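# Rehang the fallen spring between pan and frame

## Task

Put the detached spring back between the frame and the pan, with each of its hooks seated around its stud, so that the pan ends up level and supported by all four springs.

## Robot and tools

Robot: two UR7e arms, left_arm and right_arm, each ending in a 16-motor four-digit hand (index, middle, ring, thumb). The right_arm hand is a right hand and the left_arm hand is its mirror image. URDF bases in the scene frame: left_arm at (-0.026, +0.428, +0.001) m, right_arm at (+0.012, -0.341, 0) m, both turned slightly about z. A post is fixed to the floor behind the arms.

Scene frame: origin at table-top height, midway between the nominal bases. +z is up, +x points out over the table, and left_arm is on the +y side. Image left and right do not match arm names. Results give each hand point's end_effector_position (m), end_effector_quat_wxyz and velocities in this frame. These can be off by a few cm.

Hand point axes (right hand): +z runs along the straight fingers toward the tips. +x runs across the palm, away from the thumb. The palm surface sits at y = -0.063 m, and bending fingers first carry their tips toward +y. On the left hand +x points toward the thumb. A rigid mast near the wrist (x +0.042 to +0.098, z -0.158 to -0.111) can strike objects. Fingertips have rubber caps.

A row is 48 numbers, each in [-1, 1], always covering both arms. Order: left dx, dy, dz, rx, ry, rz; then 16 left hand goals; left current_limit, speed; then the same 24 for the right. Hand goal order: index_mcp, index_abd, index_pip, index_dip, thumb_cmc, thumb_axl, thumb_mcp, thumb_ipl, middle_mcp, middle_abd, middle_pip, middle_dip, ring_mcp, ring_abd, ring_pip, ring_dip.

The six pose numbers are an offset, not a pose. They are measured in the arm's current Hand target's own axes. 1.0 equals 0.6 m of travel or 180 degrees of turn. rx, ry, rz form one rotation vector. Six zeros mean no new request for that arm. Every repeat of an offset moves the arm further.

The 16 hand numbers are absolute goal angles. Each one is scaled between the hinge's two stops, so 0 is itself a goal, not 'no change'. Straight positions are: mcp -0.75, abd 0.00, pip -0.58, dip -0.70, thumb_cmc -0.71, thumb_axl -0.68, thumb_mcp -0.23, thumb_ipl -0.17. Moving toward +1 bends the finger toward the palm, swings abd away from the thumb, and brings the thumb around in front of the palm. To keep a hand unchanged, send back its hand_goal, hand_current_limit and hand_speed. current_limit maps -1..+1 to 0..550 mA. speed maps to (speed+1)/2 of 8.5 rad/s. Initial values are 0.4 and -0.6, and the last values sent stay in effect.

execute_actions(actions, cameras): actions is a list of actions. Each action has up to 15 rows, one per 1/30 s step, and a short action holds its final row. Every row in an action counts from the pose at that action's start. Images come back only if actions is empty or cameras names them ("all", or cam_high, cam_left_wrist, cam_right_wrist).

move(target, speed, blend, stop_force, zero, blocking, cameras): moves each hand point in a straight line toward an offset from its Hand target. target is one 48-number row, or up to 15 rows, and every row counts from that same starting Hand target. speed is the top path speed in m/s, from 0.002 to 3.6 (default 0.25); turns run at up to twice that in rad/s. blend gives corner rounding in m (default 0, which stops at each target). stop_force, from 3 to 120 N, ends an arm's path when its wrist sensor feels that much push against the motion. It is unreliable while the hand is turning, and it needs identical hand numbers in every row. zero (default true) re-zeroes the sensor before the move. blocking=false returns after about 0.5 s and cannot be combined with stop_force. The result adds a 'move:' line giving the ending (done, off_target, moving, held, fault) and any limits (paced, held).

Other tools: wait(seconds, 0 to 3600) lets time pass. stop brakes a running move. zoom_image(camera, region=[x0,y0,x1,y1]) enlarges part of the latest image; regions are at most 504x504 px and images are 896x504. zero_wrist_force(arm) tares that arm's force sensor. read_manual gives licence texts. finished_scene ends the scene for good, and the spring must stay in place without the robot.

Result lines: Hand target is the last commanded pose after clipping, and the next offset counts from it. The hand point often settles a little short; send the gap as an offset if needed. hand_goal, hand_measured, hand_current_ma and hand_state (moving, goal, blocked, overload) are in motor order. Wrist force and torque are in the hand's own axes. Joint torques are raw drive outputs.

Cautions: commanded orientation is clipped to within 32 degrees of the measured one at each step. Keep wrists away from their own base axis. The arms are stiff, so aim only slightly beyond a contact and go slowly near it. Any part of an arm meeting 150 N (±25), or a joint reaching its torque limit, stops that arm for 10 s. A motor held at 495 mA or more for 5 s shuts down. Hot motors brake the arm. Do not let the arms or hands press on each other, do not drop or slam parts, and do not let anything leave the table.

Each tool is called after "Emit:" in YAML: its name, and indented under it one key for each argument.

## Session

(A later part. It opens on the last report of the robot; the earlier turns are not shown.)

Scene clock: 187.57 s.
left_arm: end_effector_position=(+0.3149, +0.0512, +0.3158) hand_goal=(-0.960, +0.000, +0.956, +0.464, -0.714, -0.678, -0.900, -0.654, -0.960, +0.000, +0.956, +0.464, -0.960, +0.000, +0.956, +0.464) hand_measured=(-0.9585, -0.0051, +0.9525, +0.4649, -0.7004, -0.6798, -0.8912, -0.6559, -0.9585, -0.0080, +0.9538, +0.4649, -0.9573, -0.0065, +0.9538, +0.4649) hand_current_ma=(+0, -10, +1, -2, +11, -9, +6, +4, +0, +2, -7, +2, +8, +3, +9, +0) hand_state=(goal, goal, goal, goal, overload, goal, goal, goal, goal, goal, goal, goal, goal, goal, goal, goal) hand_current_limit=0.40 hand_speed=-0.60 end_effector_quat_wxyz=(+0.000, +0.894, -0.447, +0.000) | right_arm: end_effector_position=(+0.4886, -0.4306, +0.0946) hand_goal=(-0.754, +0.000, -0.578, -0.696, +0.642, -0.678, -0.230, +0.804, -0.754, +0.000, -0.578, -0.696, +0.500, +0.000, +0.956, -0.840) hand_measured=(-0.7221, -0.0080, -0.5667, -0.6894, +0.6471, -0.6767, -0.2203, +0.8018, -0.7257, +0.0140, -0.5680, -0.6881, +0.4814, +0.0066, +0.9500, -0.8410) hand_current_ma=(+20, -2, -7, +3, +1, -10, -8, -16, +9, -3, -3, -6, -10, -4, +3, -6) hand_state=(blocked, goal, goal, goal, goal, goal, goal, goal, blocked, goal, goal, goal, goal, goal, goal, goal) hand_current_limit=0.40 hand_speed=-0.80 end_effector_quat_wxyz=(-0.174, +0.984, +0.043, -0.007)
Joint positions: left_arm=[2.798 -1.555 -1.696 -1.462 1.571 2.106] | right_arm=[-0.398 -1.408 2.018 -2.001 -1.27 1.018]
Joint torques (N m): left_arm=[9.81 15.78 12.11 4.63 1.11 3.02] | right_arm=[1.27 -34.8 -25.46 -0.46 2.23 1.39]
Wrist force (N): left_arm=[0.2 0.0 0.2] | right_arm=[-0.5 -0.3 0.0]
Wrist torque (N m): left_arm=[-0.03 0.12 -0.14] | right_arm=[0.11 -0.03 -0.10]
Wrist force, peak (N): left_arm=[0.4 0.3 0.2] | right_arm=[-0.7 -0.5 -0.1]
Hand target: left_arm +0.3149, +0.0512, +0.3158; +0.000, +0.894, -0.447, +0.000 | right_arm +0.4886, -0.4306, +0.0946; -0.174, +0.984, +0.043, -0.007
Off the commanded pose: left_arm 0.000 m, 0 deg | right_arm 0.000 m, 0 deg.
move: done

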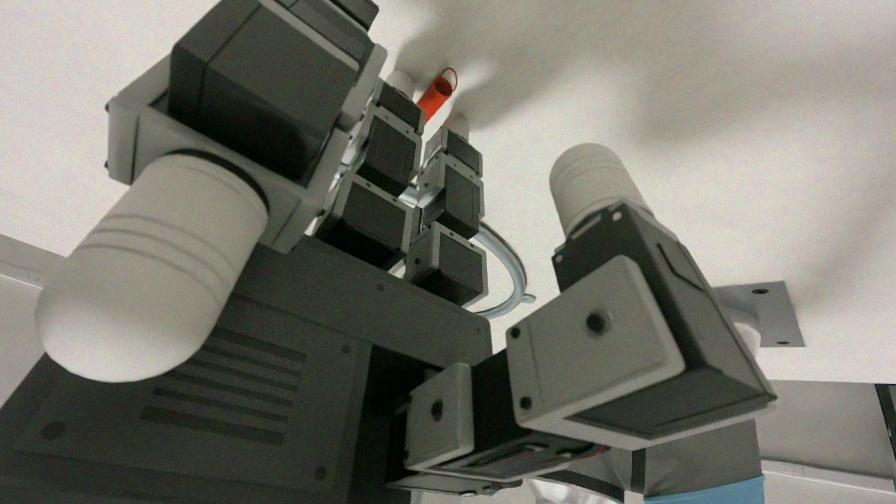

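Emit:
move:
  target:
    - [0,0,0,0,0,0,-0.959,0,0.956,0.464,-0.714,-0.678,-0.899,-0.654,-0.959,0,0.956,0.464,-0.959,0,0.956,0.464,0.4,-0.6,0,0,0,0,0,0,-0.754,0.12,-0.577,-0.696,0.643,-0.678,-0.23,0.805,-0.754,-0.12,-0.577,-0.696,0.5,0,0.956,-0.84,0.4,-0.93]
  cameras: ["cam_right_wrist"]

Emit:
zoom_image:
  camera: "cam_right_wrist"
  region: [360, 20, 520, 150]

Emit:
move:
  target:
    - [0,0,0,0,0,0,-0.959,0,0.956,0.464,-0.714,-0.678,-0.899,-0.654,-0.959,0,0.956,0.464,-0.959,0,0.956,0.464,0.4,-0.6,0,0,0,0,0,0,-0.754,0.35,-0.577,-0.696,0.643,-0.678,-0.23,0.805,-0.754,-0.35,-0.577,-0.696,0.5,0,0.956,-0.84,0.4,-0.93]
  cameras: ["cam_right_wrist"]

Emit:
zoom_image:
  camera: "cam_right_wrist"
  region: [360, 20, 520, 150]

Scene clock: 188.50 s.
left_arm: end_effector_position=(+0.3149, +0.0512, +0.3158) hand_goal=(-0.960, +0.000, +0.956, +0.464, -0.714, -0.678, -0.900, -0.654, -0.960, +0.000, +0.956, +0.464, -0.960, +0.000, +0.956, +0.464) hand_measured=(-0.9573, -0.0051, +0.9525, +0.4649, -0.7004, -0.6798, -0.8922, -0.6559, -0.9585, -0.0080, +0.9538, +0.4649, -0.9573, -0.0065, +0.9538, +0.4649) hand_current_ma=(-8, -5, +3, -10, -10, -15, +8, -5, +0, -7, -6, +2, +10, -1, +5, +1) hand_state=(goal, goal, goal, goal, overload, goal, goal, goal, goal, goal, goal, goal, goal, goal, goal, goal) hand_current_limit=0.40 hand_speed=-0.60 end_effector_quat_wxyz=(+0.000, +0.894, -0.447, +0.000) | right_arm: end_effector_position=(+0.4886, -0.4306, +0.0946) hand_goal=(-0.754, +0.120, -0.578, -0.696, +0.642, -0.678, -0.230, +0.804, -0.754, -0.120, -0.578, -0.696, +0.500, +0.000, +0.956, -0.840) hand_measured=(-0.7221, +0.0667, -0.5667, -0.6894, +0.6471, -0.6767, -0.2193, +0.8018, -0.7257, -0.0607, -0.5693, -0.6881, +0.4814, +0.0066, +0.9500, -0.8410) hand_current_ma=(+15, -25, +0, +9, +11, -6, +0, -5, +18, +17, +4, -3, -6, -12, -1, +4) hand_state=(blocked, blocked, goal, goal, goal, goal, goal, goal, blocked, blocked, goal, goal, goal, goal, goal, goal) hand_current_limit=0.40 hand_speed=-0.93 end_effector_quat_wxyz=(-0.174, +0.984, +0.043, -0.007)
Joint positions: left_arm=[2.798 -1.555 -1.696 -1.462 1.571 2.106] | right_arm=[-0.398 -1.408 2.018 -2.001 -1.27 1.018]
Joint torques (N m): left_arm=[8.83 15.64 11.99 4.63 1.07 2.93] | right_arm=[-3.46 -34.85 -25.69 -0.53 1.93 0.13]
Wrist force (N): left_arm=[0.1 0.3 0.1] | right_arm=[-0.5 -0.2 0.1]
Wrist torque (N m): left_arm=[0.01 0.13 -0.15] | right_arm=[0.11 -0.03 -0.10]
Wrist force, peak (N): left_arm=[0.3 0.5 -0.1] | right_arm=[-0.8 -0.5 -0.1]
Hand target: left_arm +0.3149, +0.0512, +0.3158; +0.000, +0.894, -0.447, +0.000 | right_arm +0.4886, -0.4306, +0.0946; -0.174, +0.984, +0.043, -0.007
Off the commanded pose: left_arm 0.000 m, 0 deg | right_arm 0.000 m, 0 deg.
move: done

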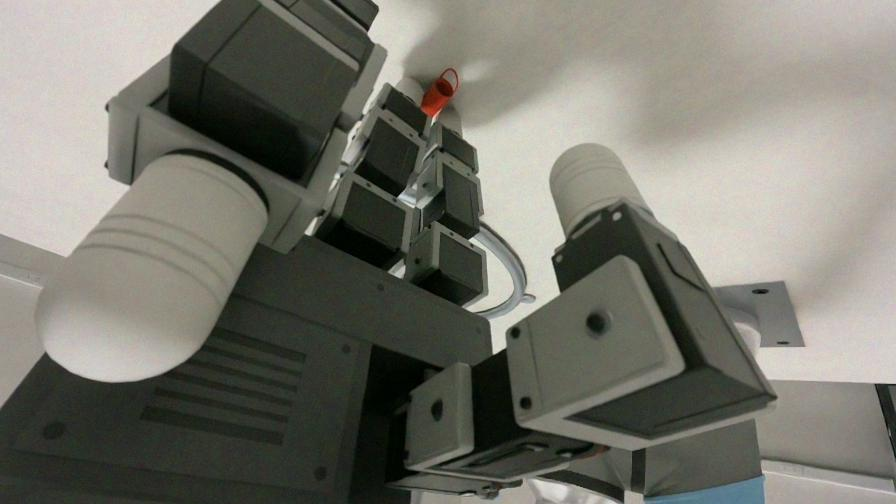

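Scaled by 3.150 from the camera's image (finer frame: 1280x720).

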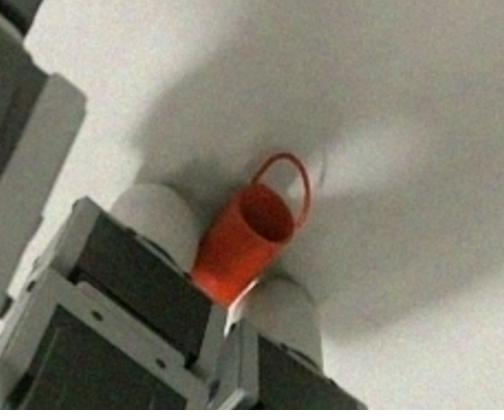

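Scene clock: 189.00 s.
left_arm: end_effector_position=(+0.3149, +0.0512, +0.3158) hand_goal=(-0.960, +0.000, +0.956, +0.464, -0.714, -0.678, -0.900, -0.654, -0.960, +0.000, +0.956, +0.464, -0.960, +0.000, +0.956, +0.464) hand_measured=(-0.9585, -0.0051, +0.9525, +0.4636, -0.7004, -0.6798, -0.8922, -0.6569, -0.9585, -0.0080, +0.9538, +0.4649, -0.9573, -0.0065, +0.9538, +0.4636) hand_current_ma=(-2, -5, +0, +0, -2, -19, +13, +1, -9, -4, -8, +1, -4, -1, -2, +8) hand_state=(goal, goal, goal, goal, overload, goal, goal, goal, goal, goal, goal, goal, goal, goal, goal, goal) hand_current_limit=0.40 hand_speed=-0.60 end_effector_quat_wxyz=(+0.000, +0.894, -0.447, +0.000) | right_arm: end_effector_position=(+0.4886, -0.4306, +0.0946) hand_goal=(-0.754, +0.350, -0.578, -0.696, +0.642, -0.678, -0.230, +0.804, -0.754, -0.350, -0.578, -0.696, +0.500, +0.000, +0.956, -0.840) hand_measured=(-0.7221, +0.0726, -0.5667, -0.6894, +0.6471, -0.6777, -0.2193, +0.8018, -0.7257, -0.0593, -0.5680, -0.6881, +0.4814, +0.0066, +0.9500, -0.8398) hand_current_ma=(+13, -110, -8, +3, +6, -8, -10, -8, +17, +111, +9, -9, -3, -11, -2, -7) hand_state=(blocked, moving, goal, goal, goal, goal, goal, goal, blocked, moving, goal, goal, goal, goal, goal, goal) hand_current_limit=0.40 hand_speed=-0.93 end_effector_quat_wxyz=(-0.174, +0.984, +0.043, -0.007)
Joint positions: left_arm=[2.798 -1.555 -1.696 -1.462 1.571 2.106] | right_arm=[-0.398 -1.408 2.018 -2.001 -1.27 1.018]
Joint torques (N m): left_arm=[9.59 14.52 10.89 4.56 1.08 2.89] | right_arm=[-4.69 -35.03 -25.75 -0.62 1.81 -0.51]
Wrist force (N): left_arm=[0.2 0.3 0.2] | right_arm=[-0.8 0.2 0.3]
Wrist torque (N m): left_arm=[0.01 0.11 -0.14] | right_arm=[0.15 0.00 -0.11]
Wrist force, peak (N): left_arm=[0.2 0.5 0.1] | right_arm=[-0.8 -0.2 0.2]
Hand target: left_arm +0.3149, +0.0512, +0.3158; +0.000, +0.894, -0.447, +0.000 | right_arm +0.4886, -0.4306, +0.0946; -0.174, +0.984, +0.043, -0.007
Off the commanded pose: left_arm 0.000 m, 0 deg | right_arm 0.000 m, 0 deg.
move: done

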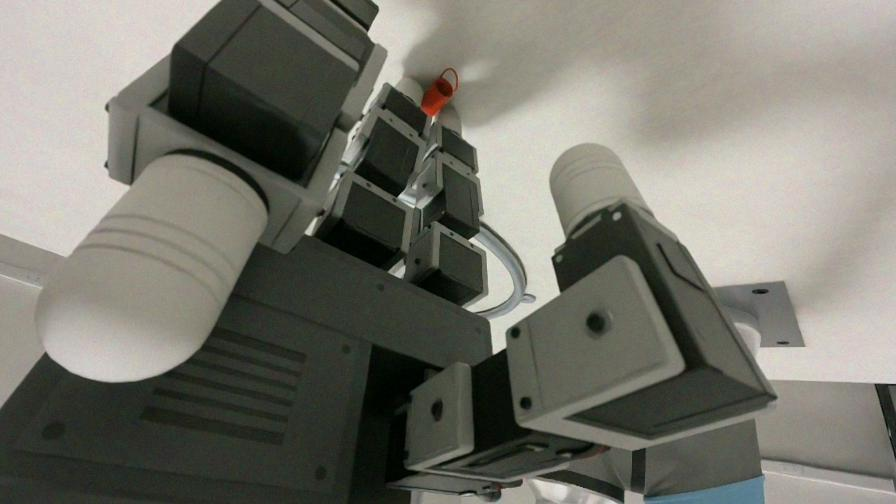

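Scaled by 3.150 from the camera's image (finer frame: 1280x720).

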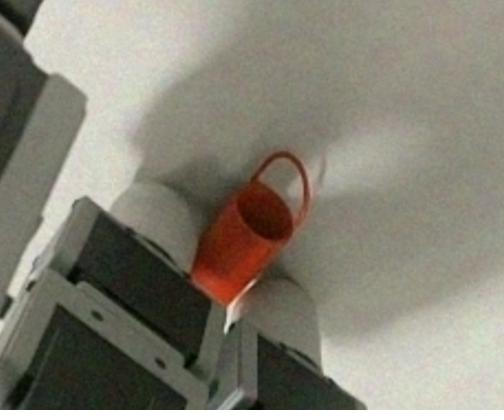

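Emit:
move:
  target:
    - [0,0,0,0,0,0,-0.959,0,0.956,0.464,-0.714,-0.678,-0.899,-0.654,-0.959,0,0.956,0.464,-0.959,0,0.956,0.464,0.4,-0.6,0,-0.08,-0.2193,0,0,0,-0.754,0.35,-0.577,-0.696,0.643,-0.678,-0.23,0.805,-0.754,-0.35,-0.577,-0.696,0.5,0,0.956,-0.84,0.4,-0.93]
    - [0,0,0,0,0,0,-0.959,0,0.956,0.464,-0.714,-0.678,-0.899,-0.654,-0.959,0,0.956,0.464,-0.959,0,0.956,0.464,0.4,-0.6,-0.1018,-0.4358,-0.1397,0.0094,-0.1999,0.1012,-0.754,0.35,-0.577,-0.696,0.643,-0.678,-0.23,0.805,-0.754,-0.35,-0.577,-0.696,0.5,0,0.956,-0.84,0.4,-0.93]
  speed: [0.08,0.12]
  cameras: ["all"]

Emit:
zoom_image:
  camera: "cam_left_wrist"
  region: [160, 0, 320, 120]

Emit:
zoom_image:
  camera: "cam_right_wrist"
  region: [360, 20, 520, 150]

Scene clock: 195.47 s.
left_arm: end_effector_position=(+0.3149, +0.0512, +0.3158) hand_goal=(-0.960, +0.000, +0.956, +0.464, -0.714, -0.678, -0.900, -0.654, -0.960, +0.000, +0.956, +0.464, -0.960, +0.000, +0.956, +0.464) hand_measured=(-0.9585, -0.0051, +0.9538, +0.4636, -0.6991, -0.6798, -0.8922, -0.6559, -0.9585, -0.0080, +0.9538, +0.4649, -0.9573, -0.0051, +0.9538, +0.4636) hand_current_ma=(-5, -4, +7, +2, +1, -13, +8, +0, -7, +5, -14, +9, +6, +2, +11, +6) hand_state=(goal, goal, goal, goal, overload, goal, goal, goal, goal, goal, goal, goal, goal, goal, goal, goal) hand_current_limit=0.40 hand_speed=-0.60 end_effector_quat_wxyz=(+0.000, +0.894, -0.447, +0.000) | right_arm: end_effector_position=(+0.4089, -0.2198, +0.2629) hand_goal=(-0.754, +0.350, -0.578, -0.696, +0.642, -0.678, -0.230, +0.804, -0.754, -0.350, -0.578, -0.696, +0.500, +0.000, +0.956, -0.840) hand_measured=(-0.7257, +0.0755, -0.5667, -0.6907, +0.6496, -0.6767, -0.2203, +0.8018, -0.7257, -0.0578, -0.5680, -0.6881, +0.4814, +0.0066, +0.9500, -0.8410) hand_current_ma=(+17, -185, -7, +7, +5, -10, +5, -8, +17, +190, +5, +6, -4, -2, +5, -5) hand_state=(blocked, blocked, goal, goal, goal, goal, goal, goal, blocked, blocked, goal, goal, goal, goal, goal, goal) hand_current_limit=0.40 hand_speed=-0.93 end_effector_quat_wxyz=(-0.163, +0.925, -0.060, -0.337)
Joint positions: left_arm=[2.798 -1.555 -1.696 -1.462 1.571 2.106] | right_arm=[0.022 -1.314 1.503 -1.056 -1.234 1.556]
Joint torques (N m): left_arm=[10.22 15.39 12.01 4.66 1.08 3.01] | right_arm=[-3.06 -38.29 -12.51 -0.77 -1.7 -1.94]
Wrist force (N): left_arm=[0.2 0.2 0.2] | right_arm=[-0.5 0.0 -0.4]
Wrist torque (N m): left_arm=[-0.01 0.11 -0.14] | right_arm=[0.13 -0.05 -0.07]
Wrist force, peak (N): left_arm=[0.5 0.5 0.0] | right_arm=[-0.8 0.3 0.8]
Hand target: left_arm +0.3149, +0.0512, +0.3158; +0.000, +0.894, -0.447, +0.000 | right_arm +0.4088, -0.2198, +0.2629; -0.163, +0.925, -0.060, -0.337
Off the commanded pose: left_arm 0.000 m, 0 deg | right_arm 0.000 m, 0 deg.
move: done

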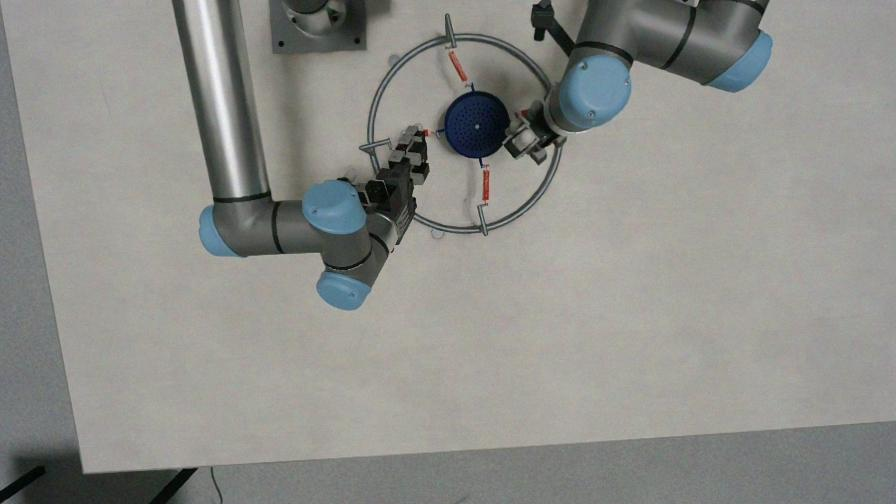

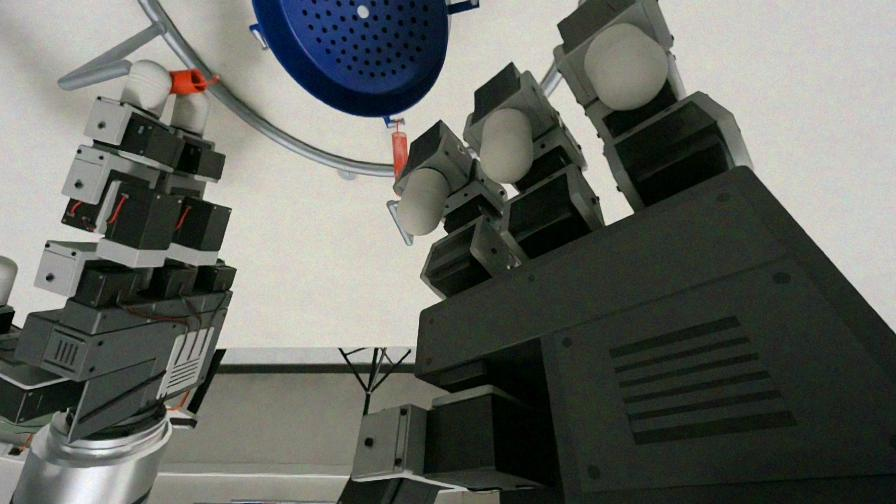

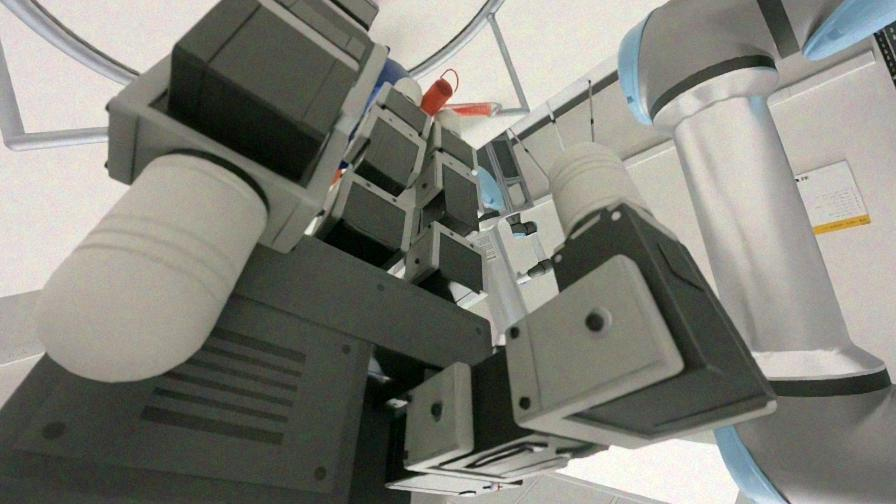

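Scaled by 3.150 from the camera's image (finer frame: 1280x720).

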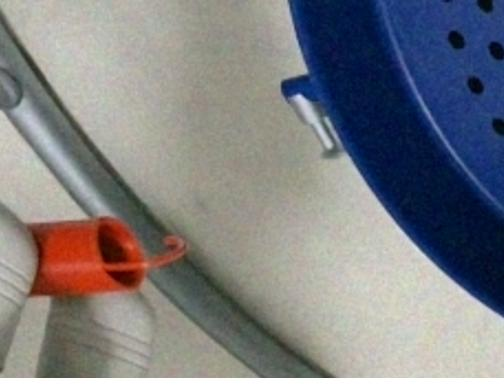

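Scaled by 3.150 from the camera's image (finer frame: 1280x720).

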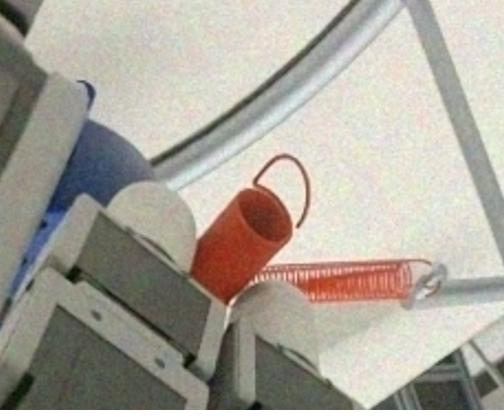

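Emit:
zoom_image:
  camera: "cam_high"
  region: [380, 100, 460, 160]

Scaled by 6.300 from the camera's image (finer frame: 1280x720).

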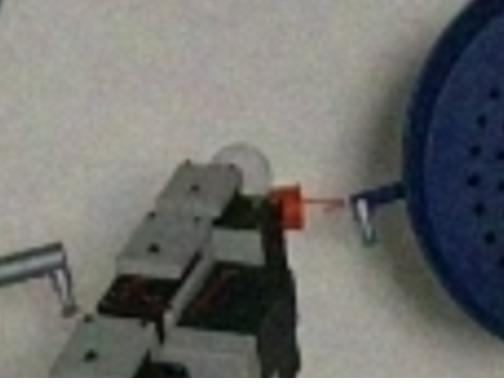

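Emit:
move:
  target: [0,0,0,0,0,0,-0.959,0,0.956,0.464,-0.714,-0.678,-0.899,-0.654,-0.959,0,0.956,0.464,-0.959,0,0.956,0.464,0.4,-0.6,0.0522,0.0007,0.0645,0,0,0,-0.754,0.35,-0.577,-0.696,0.643,-0.678,-0.23,0.805,-0.754,-0.35,-0.577,-0.696,0.5,0,0.956,-0.84,0.4,-0.93]
  speed: 0.06
  cameras: ["cam_left_wrist","cam_high"]

Emit:
zoom_image:
  camera: "cam_left_wrist"
  region: [200, 0, 300, 75]

Emit:
zoom_image:
  camera: "cam_high"
  region: [400, 110, 460, 155]

Scene clock: 198.20 s.
left_arm: end_effector_position=(+0.3149, +0.0512, +0.3158) hand_goal=(-0.960, +0.000, +0.956, +0.464, -0.714, -0.678, -0.900, -0.654, -0.960, +0.000, +0.956, +0.464, -0.960, +0.000, +0.956, +0.464) hand_measured=(-0.9585, -0.0051, +0.9525, +0.4649, -0.6991, -0.6798, -0.8922, -0.6559, -0.9573, -0.0080, +0.9538, +0.4649, -0.9573, -0.0065, +0.9538, +0.4636) hand_current_ma=(-5, -5, +11, +0, +0, -13, +10, -3, -1, +0, -9, -4, +6, -7, +8, +12) hand_state=(goal, goal, goal, goal, overload, goal, goal, goal, goal, goal, goal, goal, goal, goal, goal, goal) hand_current_limit=0.40 hand_speed=-0.60 end_effector_quat_wxyz=(+0.000, +0.894, -0.447, +0.000) | right_arm: end_effector_position=(+0.4092, -0.2068, +0.2147) hand_goal=(-0.754, +0.350, -0.578, -0.696, +0.642, -0.678, -0.230, +0.804, -0.754, -0.350, -0.578, -0.696, +0.500, +0.000, +0.956, -0.840) hand_measured=(-0.7257, +0.0755, -0.5654, -0.6907, +0.6496, -0.6777, -0.2203, +0.8018, -0.7257, -0.0578, -0.5680, -0.6881, +0.4826, +0.0081, +0.9500, -0.8398) hand_current_ma=(+21, -188, +1, +10, +11, -11, -6, -13, +29, +188, +5, -10, -7, -8, +4, -1) hand_state=(blocked, blocked, goal, goal, goal, goal, goal, goal, blocked, blocked, goal, goal, goal, goal, goal, goal) hand_current_limit=0.40 hand_speed=-0.93 end_effector_quat_wxyz=(-0.163, +0.925, -0.060, -0.337)
Joint positions: left_arm=[2.798 -1.555 -1.696 -1.462 1.571 2.106] | right_arm=[0.044 -1.279 1.586 -1.18 -1.219 1.574]
Joint torques (N m): left_arm=[9.6 15.89 11.76 4.62 1.05 2.71] | right_arm=[-6.93 -41.21 -30.05 1.19 -0.95 -1.27]
Wrist force (N): left_arm=[0.2 0.3 0.0] | right_arm=[-0.1 0.1 -0.3]
Wrist torque (N m): left_arm=[0.03 0.10 -0.14] | right_arm=[0.17 -0.03 -0.16]
Wrist force, peak (N): left_arm=[0.2 0.6 0.1] | right_arm=[-1.2 0.2 -1.5]
Hand target: left_arm +0.3149, +0.0512, +0.3158; +0.000, +0.894, -0.447, +0.000 | right_arm +0.4093, -0.2069, +0.2148; -0.163, +0.925, -0.060, -0.337
Off the commanded pose: left_arm 0.000 m, 0 deg | right_arm 0.000 m, 0 deg.
move: done
Images, in order (width x height): cam_high 896x504, cam_left_wrist 896x504.

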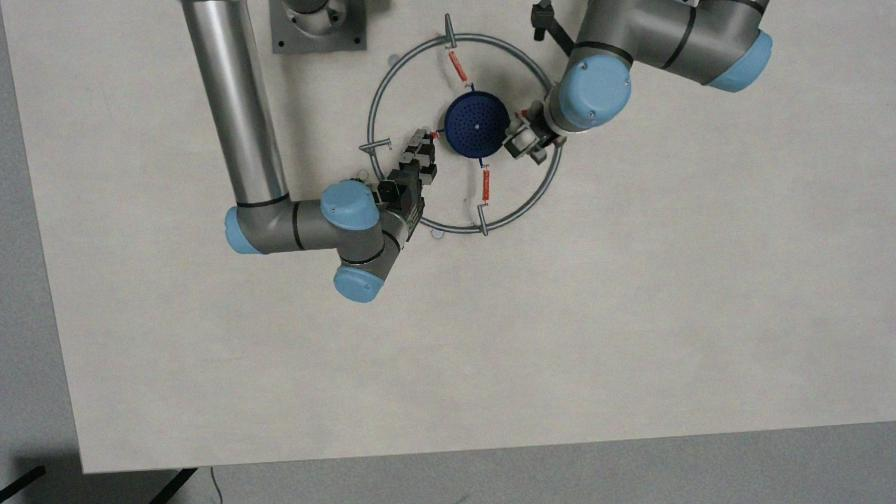

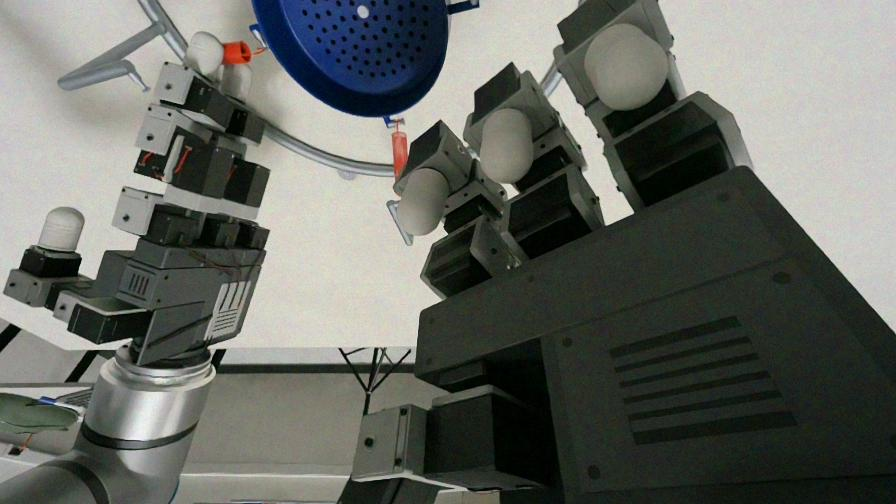

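Scaled by 5.040 from the camera's image (finer frame: 1280x720).

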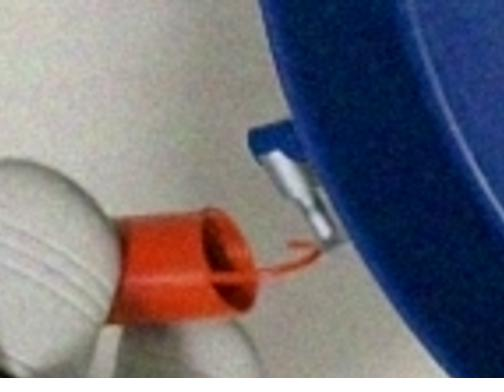

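Scaled by 8.400 from the camera's image (finer frame: 1280x720).

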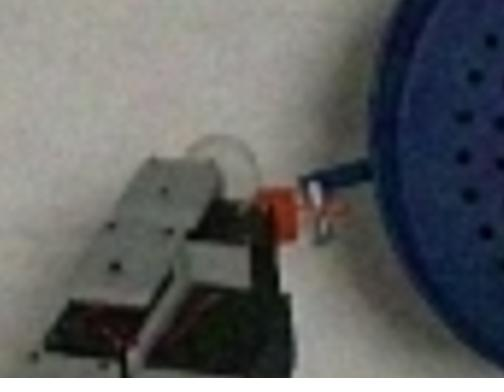

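Emit:
move:
  target: [0,0,0,0,0,0,-0.959,0,0.956,0.464,-0.714,-0.678,-0.899,-0.654,-0.959,0,0.956,0.464,-0.959,0,0.956,0.464,0.4,-0.6,0.0077,0.0043,0.0112,0,0,0,-0.754,0.35,-0.577,-0.696,0.643,-0.678,-0.23,0.805,-0.754,-0.35,-0.577,-0.696,0.5,0,0.956,-0.84,0.4,-0.93]
  speed: 0.03
  cameras: ["cam_left_wrist","cam_high"]

Emit:
zoom_image:
  camera: "cam_left_wrist"
  region: [230, 20, 290, 65]

Emit:
zoom_image:
  camera: "cam_high"
  region: [420, 120, 450, 150]

Scene clock: 200.87 s.
left_arm: end_effector_position=(+0.3149, +0.0512, +0.3158) hand_goal=(-0.960, +0.000, +0.956, +0.464, -0.714, -0.678, -0.900, -0.654, -0.960, +0.000, +0.956, +0.464, -0.960, +0.000, +0.956, +0.464) hand_measured=(-0.9585, -0.0051, +0.9525, +0.4636, -0.7004, -0.6798, -0.8922, -0.6569, -0.9573, -0.0065, +0.9538, +0.4636, -0.9585, -0.0065, +0.9538, +0.4649) hand_current_ma=(-4, -8, +3, +1, +3, -19, +14, -4, +0, +4, -12, +2, +7, +6, +9, +1) hand_state=(goal, goal, goal, goal, overload, goal, goal, goal, goal, goal, goal, goal, goal, goal, goal, goal) hand_current_limit=0.40 hand_speed=-0.60 end_effector_quat_wxyz=(+0.000, +0.894, -0.447, +0.000) | right_arm: end_effector_position=(+0.4082, -0.2071, +0.2062) hand_goal=(-0.754, +0.350, -0.578, -0.696, +0.642, -0.678, -0.230, +0.804, -0.754, -0.350, -0.578, -0.696, +0.500, +0.000, +0.956, -0.840) hand_measured=(-0.7257, +0.0755, -0.5667, -0.6907, +0.6496, -0.6767, -0.2203, +0.8018, -0.7257, -0.0578, -0.5693, -0.6881, +0.4814, +0.0052, +0.9500, -0.8398) hand_current_ma=(+15, -188, +0, +1, -1, -8, -7, -24, +21, +186, +7, -6, -13, -5, -2, +0) hand_state=(blocked, blocked, goal, goal, goal, goal, goal, goal, blocked, blocked, goal, goal, goal, goal, goal, goal) hand_current_limit=0.40 hand_speed=-0.93 end_effector_quat_wxyz=(-0.163, +0.925, -0.060, -0.337)
Joint positions: left_arm=[2.798 -1.555 -1.696 -1.462 1.571 2.106] | right_arm=[0.044 -1.276 1.604 -1.201 -1.22 1.574]
Joint torques (N m): left_arm=[8.34 14.65 12.99 4.46 0.97 2.93] | right_arm=[-8.16 -33.22 -29.94 1.2 -1.63 -1.92]
Wrist force (N): left_arm=[0.3 0.5 0.0] | right_arm=[-0.5 0.0 -0.5]
Wrist torque (N m): left_arm=[0.05 0.09 -0.14] | right_arm=[0.16 0.02 -0.20]
Wrist force, peak (N): left_arm=[0.4 0.5 0.3] | right_arm=[-0.4 -0.2 -0.9]
Hand target: left_arm +0.3149, +0.0512, +0.3158; +0.000, +0.894, -0.447, +0.000 | right_arm +0.4082, -0.2071, +0.2063; -0.163, +0.925, -0.060, -0.337
Off the commanded pose: left_arm 0.000 m, 0 deg | right_arm 0.000 m, 0 deg.
move: done
Images, in order (width x height): cam_high 896x504, cam_left_wrist 896x504.

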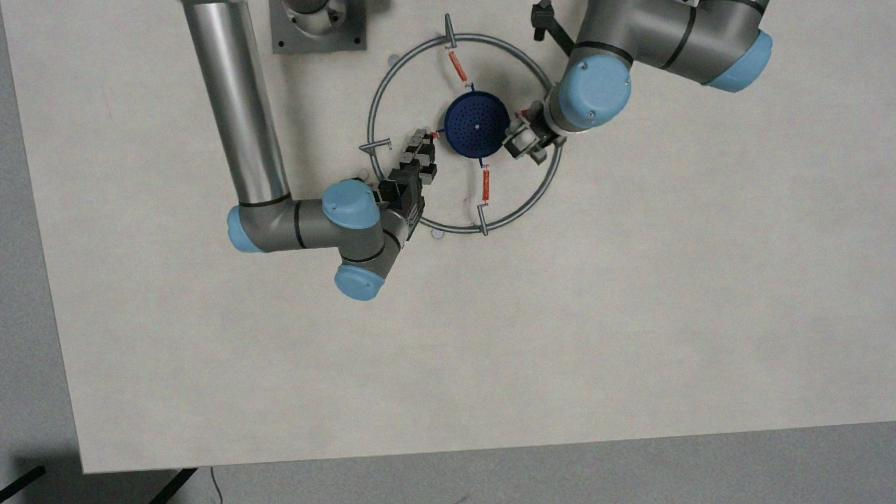

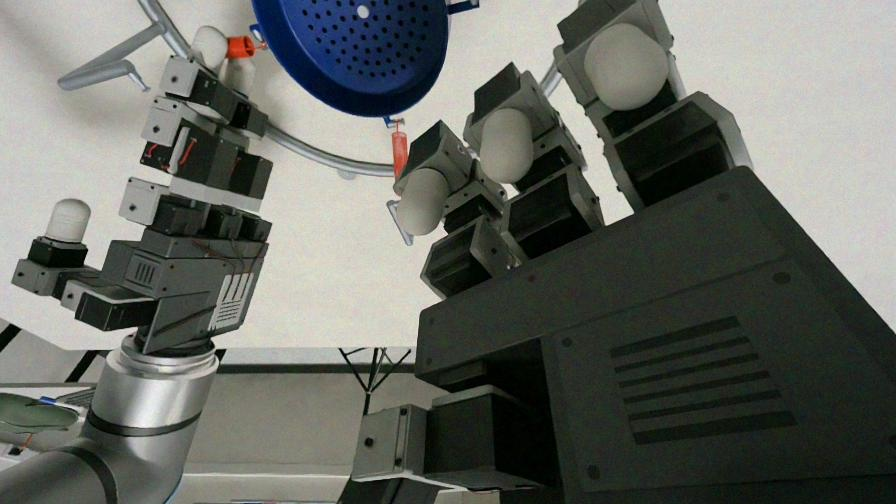

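Scaled by 8.400 from the camera's image (finer frame: 1280x720).

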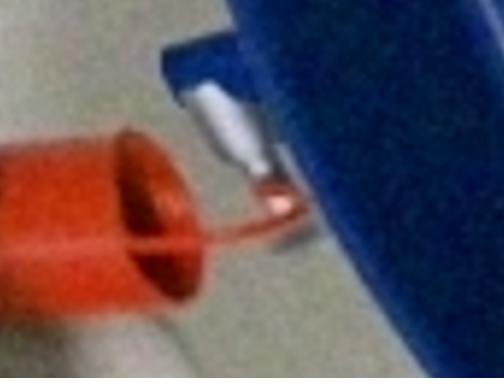

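Scaled by 16.800 from the camera's image (finer frame: 1280x720).

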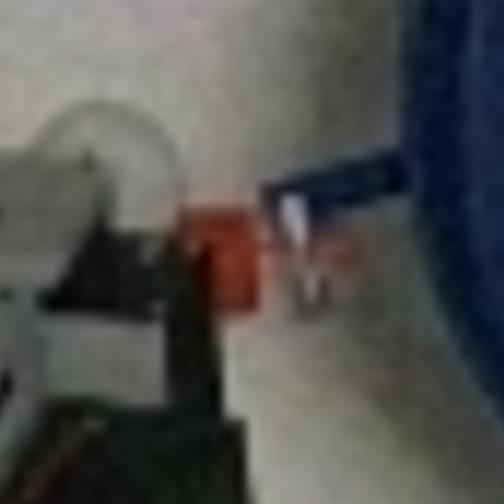

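Emit:
move:
  target: [0,0,0,0,0,0,-0.959,0,0.956,0.464,-0.714,-0.678,-0.899,-0.654,-0.959,0,0.956,0.464,-0.959,0,0.956,0.464,0.4,-0.6,0.0117,0.0055,0.0107,0,0,0,-0.754,0.35,-0.577,-0.696,0.643,-0.678,-0.23,0.805,-0.754,-0.35,-0.577,-0.696,0.5,0,0.956,-0.84,0.4,-0.93]
  speed: 0.02
  cameras: ["cam_left_wrist","cam_high"]

Emit:
zoom_image:
  camera: "cam_left_wrist"
  region: [230, 20, 290, 65]

Emit:
zoom_image:
  camera: "cam_high"
  region: [420, 120, 450, 150]

Scene clock: 202.40 s.
left_arm: end_effector_position=(+0.3149, +0.0512, +0.3158) hand_goal=(-0.960, +0.000, +0.956, +0.464, -0.714, -0.678, -0.900, -0.654, -0.960, +0.000, +0.956, +0.464, -0.960, +0.000, +0.956, +0.464) hand_measured=(-0.9585, -0.0051, +0.9525, +0.4649, -0.7004, -0.6798, -0.8922, -0.6559, -0.9585, -0.0065, +0.9538, +0.4649, -0.9573, -0.0065, +0.9538, +0.4649) hand_current_ma=(-7, -4, +0, -7, -3, -6, +18, +5, -5, -5, -10, +0, +16, +2, +11, +9) hand_state=(goal, goal, goal, goal, overload, goal, goal, goal, goal, goal, goal, goal, goal, goal, goal, goal) hand_current_limit=0.40 hand_speed=-0.60 end_effector_quat_wxyz=(+0.000, +0.894, -0.447, +0.000) | right_arm: end_effector_position=(+0.4090, -0.2080, +0.1961) hand_goal=(-0.754, +0.350, -0.578, -0.696, +0.642, -0.678, -0.230, +0.804, -0.754, -0.350, -0.578, -0.696, +0.500, +0.000, +0.956, -0.840) hand_measured=(-0.7257, +0.0755, -0.5667, -0.6894, +0.6496, -0.6767, -0.2203, +0.8028, -0.7342, -0.0578, -0.5693, -0.6920, +0.4814, +0.0066, +0.9487, -0.8398) hand_current_ma=(+8, -182, -5, +10, +6, -7, +0, -9, +14, +197, +6, -12, +1, -11, +6, -8) hand_state=(blocked, blocked, goal, goal, goal, goal, goal, goal, goal, blocked, goal, goal, goal, goal, goal, goal) hand_current_limit=0.40 hand_speed=-0.93 end_effector_quat_wxyz=(-0.163, +0.925, -0.060, -0.337)
Joint positions: left_arm=[2.798 -1.555 -1.696 -1.462 1.571 2.106] | right_arm=[0.042 -1.266 1.618 -1.225 -1.221 1.573]
Joint torques (N m): left_arm=[8.11 15.9 11.4 4.44 1 2.91] | right_arm=[-5.99 -38.08 -26.45 1.24 -1.47 -2.1]
Wrist force (N): left_arm=[0.1 0.2 0.1] | right_arm=[-0.5 -0.1 -0.4]
Wrist torque (N m): left_arm=[0.00 0.12 -0.14] | right_arm=[0.13 -0.02 -0.04]
Wrist force, peak (N): left_arm=[0.2 0.6 0.1] | right_arm=[-0.7 -0.4 -0.8]
Hand target: left_arm +0.3149, +0.0512, +0.3158; +0.000, +0.894, -0.447, +0.000 | right_arm +0.4090, -0.2080, +0.1963; -0.163, +0.925, -0.060, -0.337
Off the commanded pose: left_arm 0.000 m, 0 deg | right_arm 0.000 m, 0 deg.
move: done
Images, in order (width x height): cam_high 896x504, cam_left_wrist 896x504.

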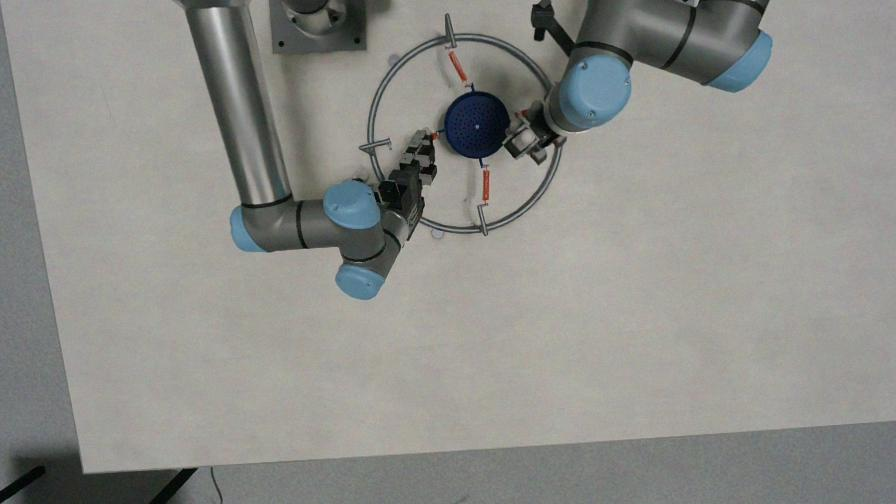

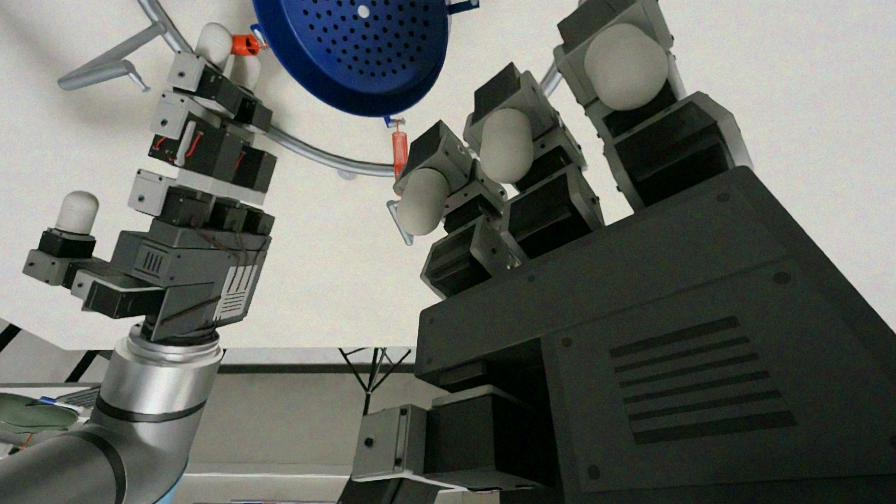

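Scaled by 8.400 from the camera's image (finer frame: 1280x720).

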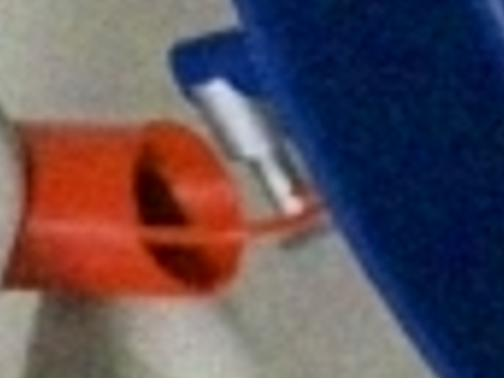

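Scaled by 16.800 from the camera's image (finer frame: 1280x720).

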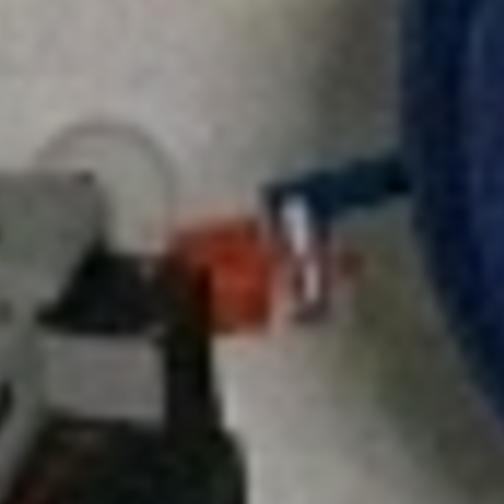

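Emit:
move:
  target:
    - [0,0,0,0,0,0,-0.959,0,0.956,0.464,-0.714,-0.678,-0.899,-0.654,-0.959,0,0.956,0.464,-0.959,0,0.956,0.464,0.4,-0.6,-0.0064,-0.0026,-0.0072,0,0,0,-0.754,0.35,-0.577,-0.696,0.643,-0.678,-0.23,0.805,-0.754,-0.35,-0.577,-0.696,0.5,0,0.956,-0.84,0.4,-0.93]
    - [0,0,0,0,0,0,-0.959,0,0.956,0.464,-0.714,-0.678,-0.899,-0.654,-0.959,0,0.956,0.464,-0.959,0,0.956,0.464,0.4,-0.6,-0.0064,-0.0045,-0.0065,0,0,0,-0.754,0.35,-0.577,-0.696,0.643,-0.678,-0.23,0.805,-0.754,-0.35,-0.577,-0.696,0.5,0,0.956,-0.84,0.4,-0.93]
    - [0,0,0,0,0,0,-0.959,0,0.956,0.464,-0.714,-0.678,-0.899,-0.654,-0.959,0,0.956,0.464,-0.959,0,0.956,0.464,0.4,-0.6,0.0027,-0.0008,0.0037,0,0,0,-0.754,0.35,-0.577,-0.696,0.643,-0.678,-0.23,0.805,-0.754,-0.35,-0.577,-0.696,0.5,0,0.956,-0.84,0.4,-0.93]
  speed: 0.02
  cameras: ["cam_left_wrist","cam_high"]

Emit:
zoom_image:
  camera: "cam_left_wrist"
  region: [230, 20, 290, 65]

Emit:
zoom_image:
  camera: "cam_high"
  region: [420, 120, 450, 150]

Scene clock: 204.57 s.
left_arm: end_effector_position=(+0.3149, +0.0512, +0.3158) hand_goal=(-0.960, +0.000, +0.956, +0.464, -0.714, -0.678, -0.900, -0.654, -0.960, +0.000, +0.956, +0.464, -0.960, +0.000, +0.956, +0.464) hand_measured=(-0.9585, -0.0051, +0.9538, +0.4636, -0.7004, -0.6798, -0.8922, -0.6559, -0.9585, -0.0080, +0.9538, +0.4649, -0.9573, -0.0051, +0.9538, +0.4636) hand_current_ma=(-5, -7, +0, +3, -6, -13, -4, +3, +3, +0, -2, +4, +3, -2, +4, -1) hand_state=(goal, goal, goal, goal, overload, goal, goal, goal, goal, goal, goal, goal, goal, goal, goal, goal) hand_current_limit=0.40 hand_speed=-0.60 end_effector_quat_wxyz=(+0.000, +0.894, -0.447, +0.000) | right_arm: end_effector_position=(+0.4090, -0.2068, +0.1936) hand_goal=(-0.754, +0.350, -0.578, -0.696, +0.642, -0.678, -0.230, +0.804, -0.754, -0.350, -0.578, -0.696, +0.500, +0.000, +0.956, -0.840) hand_measured=(-0.7269, +0.0770, -0.5654, -0.6894, +0.6496, -0.6777, -0.2203, +0.8018, -0.7342, -0.0578, -0.5705, -0.6920, +0.4814, +0.0066, +0.9500, -0.8398) hand_current_ma=(+15, -182, -5, +8, +6, -6, -3, -8, +19, +190, +8, -1, -5, -7, +1, +1) hand_state=(blocked, blocked, goal, goal, goal, goal, goal, goal, goal, blocked, goal, goal, goal, goal, goal, goal) hand_current_limit=0.40 hand_speed=-0.93 end_effector_quat_wxyz=(-0.163, +0.925, -0.060, -0.337) end_effector_velocity=(-0.001, +0.000, +0.001) end_effector_angular_velocity=(+0.001, +0.003, +0.001)
Joint positions: left_arm=[2.798 -1.555 -1.696 -1.462 1.571 2.106] | right_arm=[0.044 -1.264 1.622 -1.232 -1.219 1.574]
Joint velocities: left_arm=[within noise] | right_arm=[0.001 0 -0.002 0.005 0.001 0]
Joint torques (N m): left_arm=[9.46 16.48 11.56 4.55 0.99 2.94] | right_arm=[-7.91 -36.45 -27.98 1.03 -1.8 -2.24]
Wrist force (N): left_arm=[0.2 0.3 0.1] | right_arm=[-0.4 0.0 -0.5]
Wrist torque (N m): left_arm=[0.01 0.11 -0.14] | right_arm=[0.14 -0.04 -0.19]
Wrist force, peak (N): left_arm=[0.4 0.4 0.2] | right_arm=[-0.9 -0.2 -0.6]
Hand target: left_arm +0.3149, +0.0512, +0.3158; +0.000, +0.894, -0.447, +0.000 | right_arm +0.4090, -0.2068, +0.1938; -0.163, +0.925, -0.060, -0.337
Off the commanded pose: left_arm 0.000 m, 0 deg | right_arm 0.000 m, 0 deg.
move: done
Images, in order (width x height): cam_high 896x504, cam_left_wrist 896x504.

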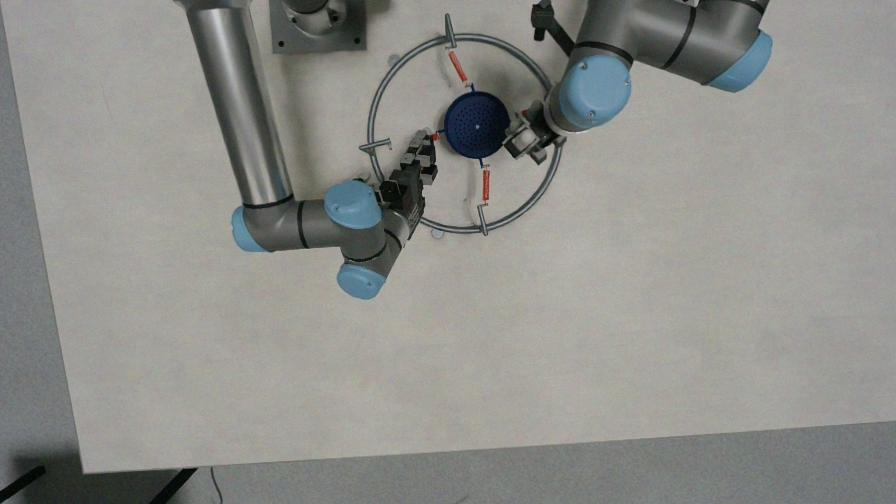

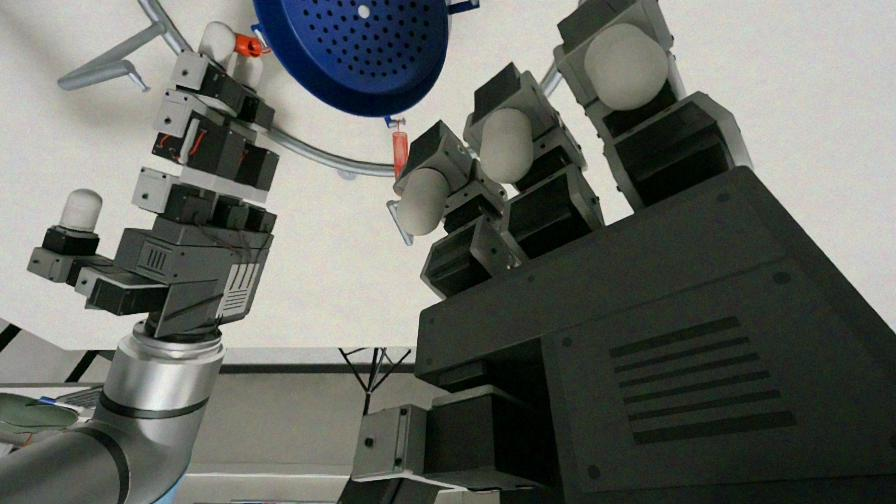

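Scaled by 8.400 from the camera's image (finer frame: 1280x720).

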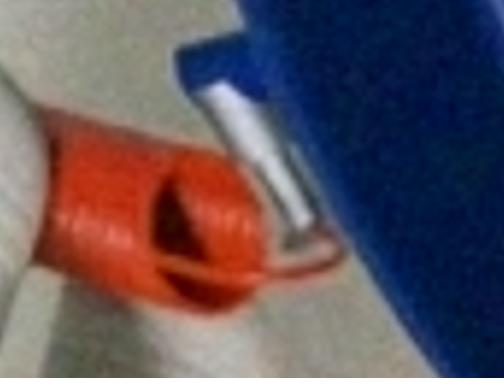

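Scaled by 16.800 from the camera's image (finer frame: 1280x720).

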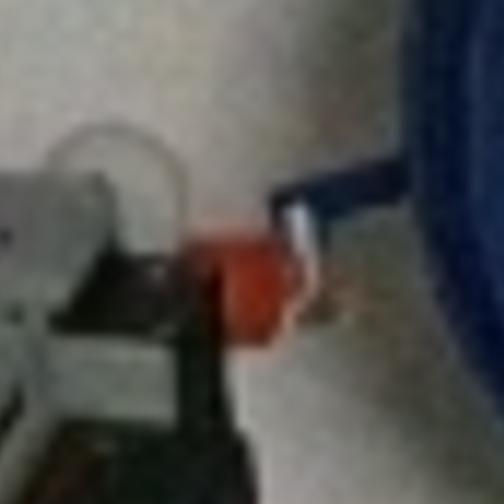

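Emit:
move:
  target: [0,0,0,0,0,0,-0.959,0,0.956,0.464,-0.714,-0.678,-0.899,-0.654,-0.959,0,0.956,0.464,-0.959,0,0.956,0.464,0.4,-0.6,-0.0171,-0.007,-0.0192,0,0,0,-0.754,0.35,-0.577,-0.696,0.643,-0.678,-0.23,0.805,-0.754,-0.35,-0.577,-0.696,0.5,0,0.956,-0.84,0.4,-0.93]
  speed: 0.03
  cameras: ["cam_left_wrist","cam_high"]

Emit:
zoom_image:
  camera: "cam_left_wrist"
  region: [210, 10, 290, 70]

Emit:
zoom_image:
  camera: "cam_high"
  region: [420, 120, 450, 150]

Scene clock: 205.87 s.
left_arm: end_effector_position=(+0.3149, +0.0512, +0.3158) hand_goal=(-0.960, +0.000, +0.956, +0.464, -0.714, -0.678, -0.900, -0.654, -0.960, +0.000, +0.956, +0.464, -0.960, +0.000, +0.956, +0.464) hand_measured=(-0.9573, -0.0051, +0.9525, +0.4649, -0.7004, -0.6809, -0.8922, -0.6559, -0.9573, -0.0080, +0.9538, +0.4649, -0.9585, -0.0065, +0.9538, +0.4649) hand_current_ma=(-7, -7, +6, +12, -1, +1, +7, -2, -1, -9, -2, +6, +13, -8, +0, +11) hand_state=(goal, goal, goal, goal, overload, goal, goal, goal, goal, goal, goal, goal, goal, goal, goal, goal) hand_current_limit=0.40 hand_speed=-0.60 end_effector_quat_wxyz=(+0.000, +0.894, -0.447, +0.000) | right_arm: end_effector_position=(+0.4091, -0.2068, +0.2100) hand_goal=(-0.754, +0.350, -0.578, -0.696, +0.642, -0.678, -0.230, +0.804, -0.754, -0.350, -0.578, -0.696, +0.500, +0.000, +0.956, -0.840) hand_measured=(-0.7281, +0.0784, -0.5667, -0.6920, +0.6496, -0.6777, -0.2193, +0.8018, -0.7342, -0.0578, -0.5693, -0.6881, +0.4826, +0.0066, +0.9500, -0.8398) hand_current_ma=(+18, -191, -6, +3, +7, +0, -5, -3, +5, +192, +8, -4, -7, -6, +4, +0) hand_state=(blocked, blocked, goal, goal, goal, goal, goal, goal, goal, blocked, goal, goal, goal, goal, goal, goal) hand_current_limit=0.40 hand_speed=-0.93 end_effector_quat_wxyz=(-0.163, +0.925, -0.060, -0.337) end_effector_velocity=(+0.001, +0.000, -0.001) end_effector_angular_velocity=(+0.001, -0.006, +0.000)
Joint positions: left_arm=[2.798 -1.555 -1.696 -1.462 1.571 2.106] | right_arm=[0.044 -1.277 1.595 -1.192 -1.219 1.574]
Joint velocities: left_arm=[within noise] | right_arm=[0 -0.001 0.002 -0.008 0.001 0]
Joint torques (N m): left_arm=[8.42 15.8 12.46 4.38 0.86 3.04] | right_arm=[-3.96 -22.93 -12.18 -2.4 -0.97 -0.75]
Wrist force (N): left_arm=[0.3 0.4 -0.1] | right_arm=[-0.1 0.1 -0.7]
Wrist torque (N m): left_arm=[0.03 0.10 -0.14] | right_arm=[0.20 -0.01 -0.16]
Wrist force, peak (N): left_arm=[0.4 0.3 0.2] | right_arm=[-0.8 0.2 -0.5]
Hand target: left_arm +0.3149, +0.0512, +0.3158; +0.000, +0.894, -0.447, +0.000 | right_arm +0.4090, -0.2068, +0.2098; -0.163, +0.925, -0.060, -0.337
Off the commanded pose: left_arm 0.000 m, 0 deg | right_arm 0.000 m, 0 deg.
move: done
Images, in order (width x height): cam_high 896x504, cam_left_wrist 896x504.

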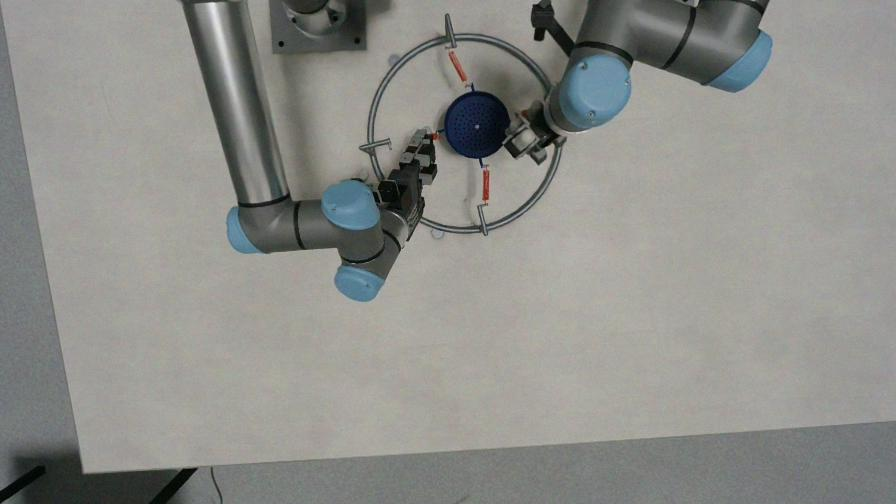

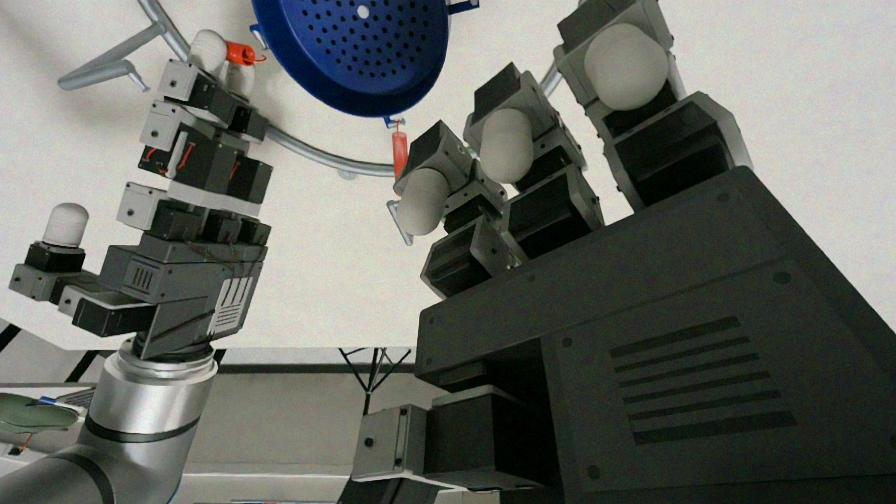

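Scaled by 6.300 from the camera's image (finer frame: 1280x720).

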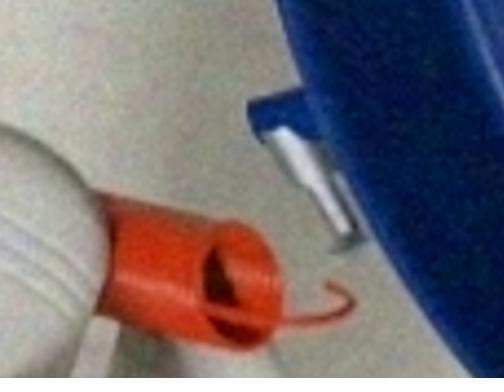

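Scaled by 16.800 from the camera's image (finer frame: 1280x720).

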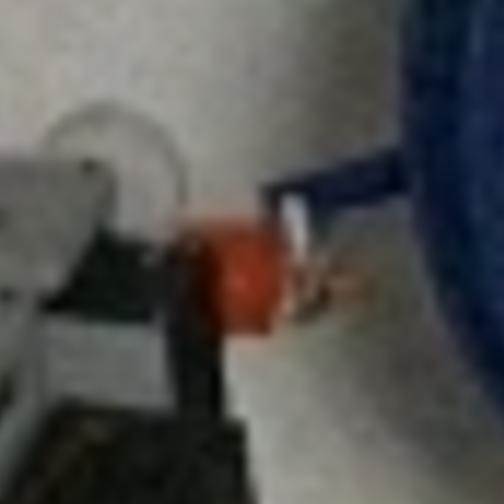

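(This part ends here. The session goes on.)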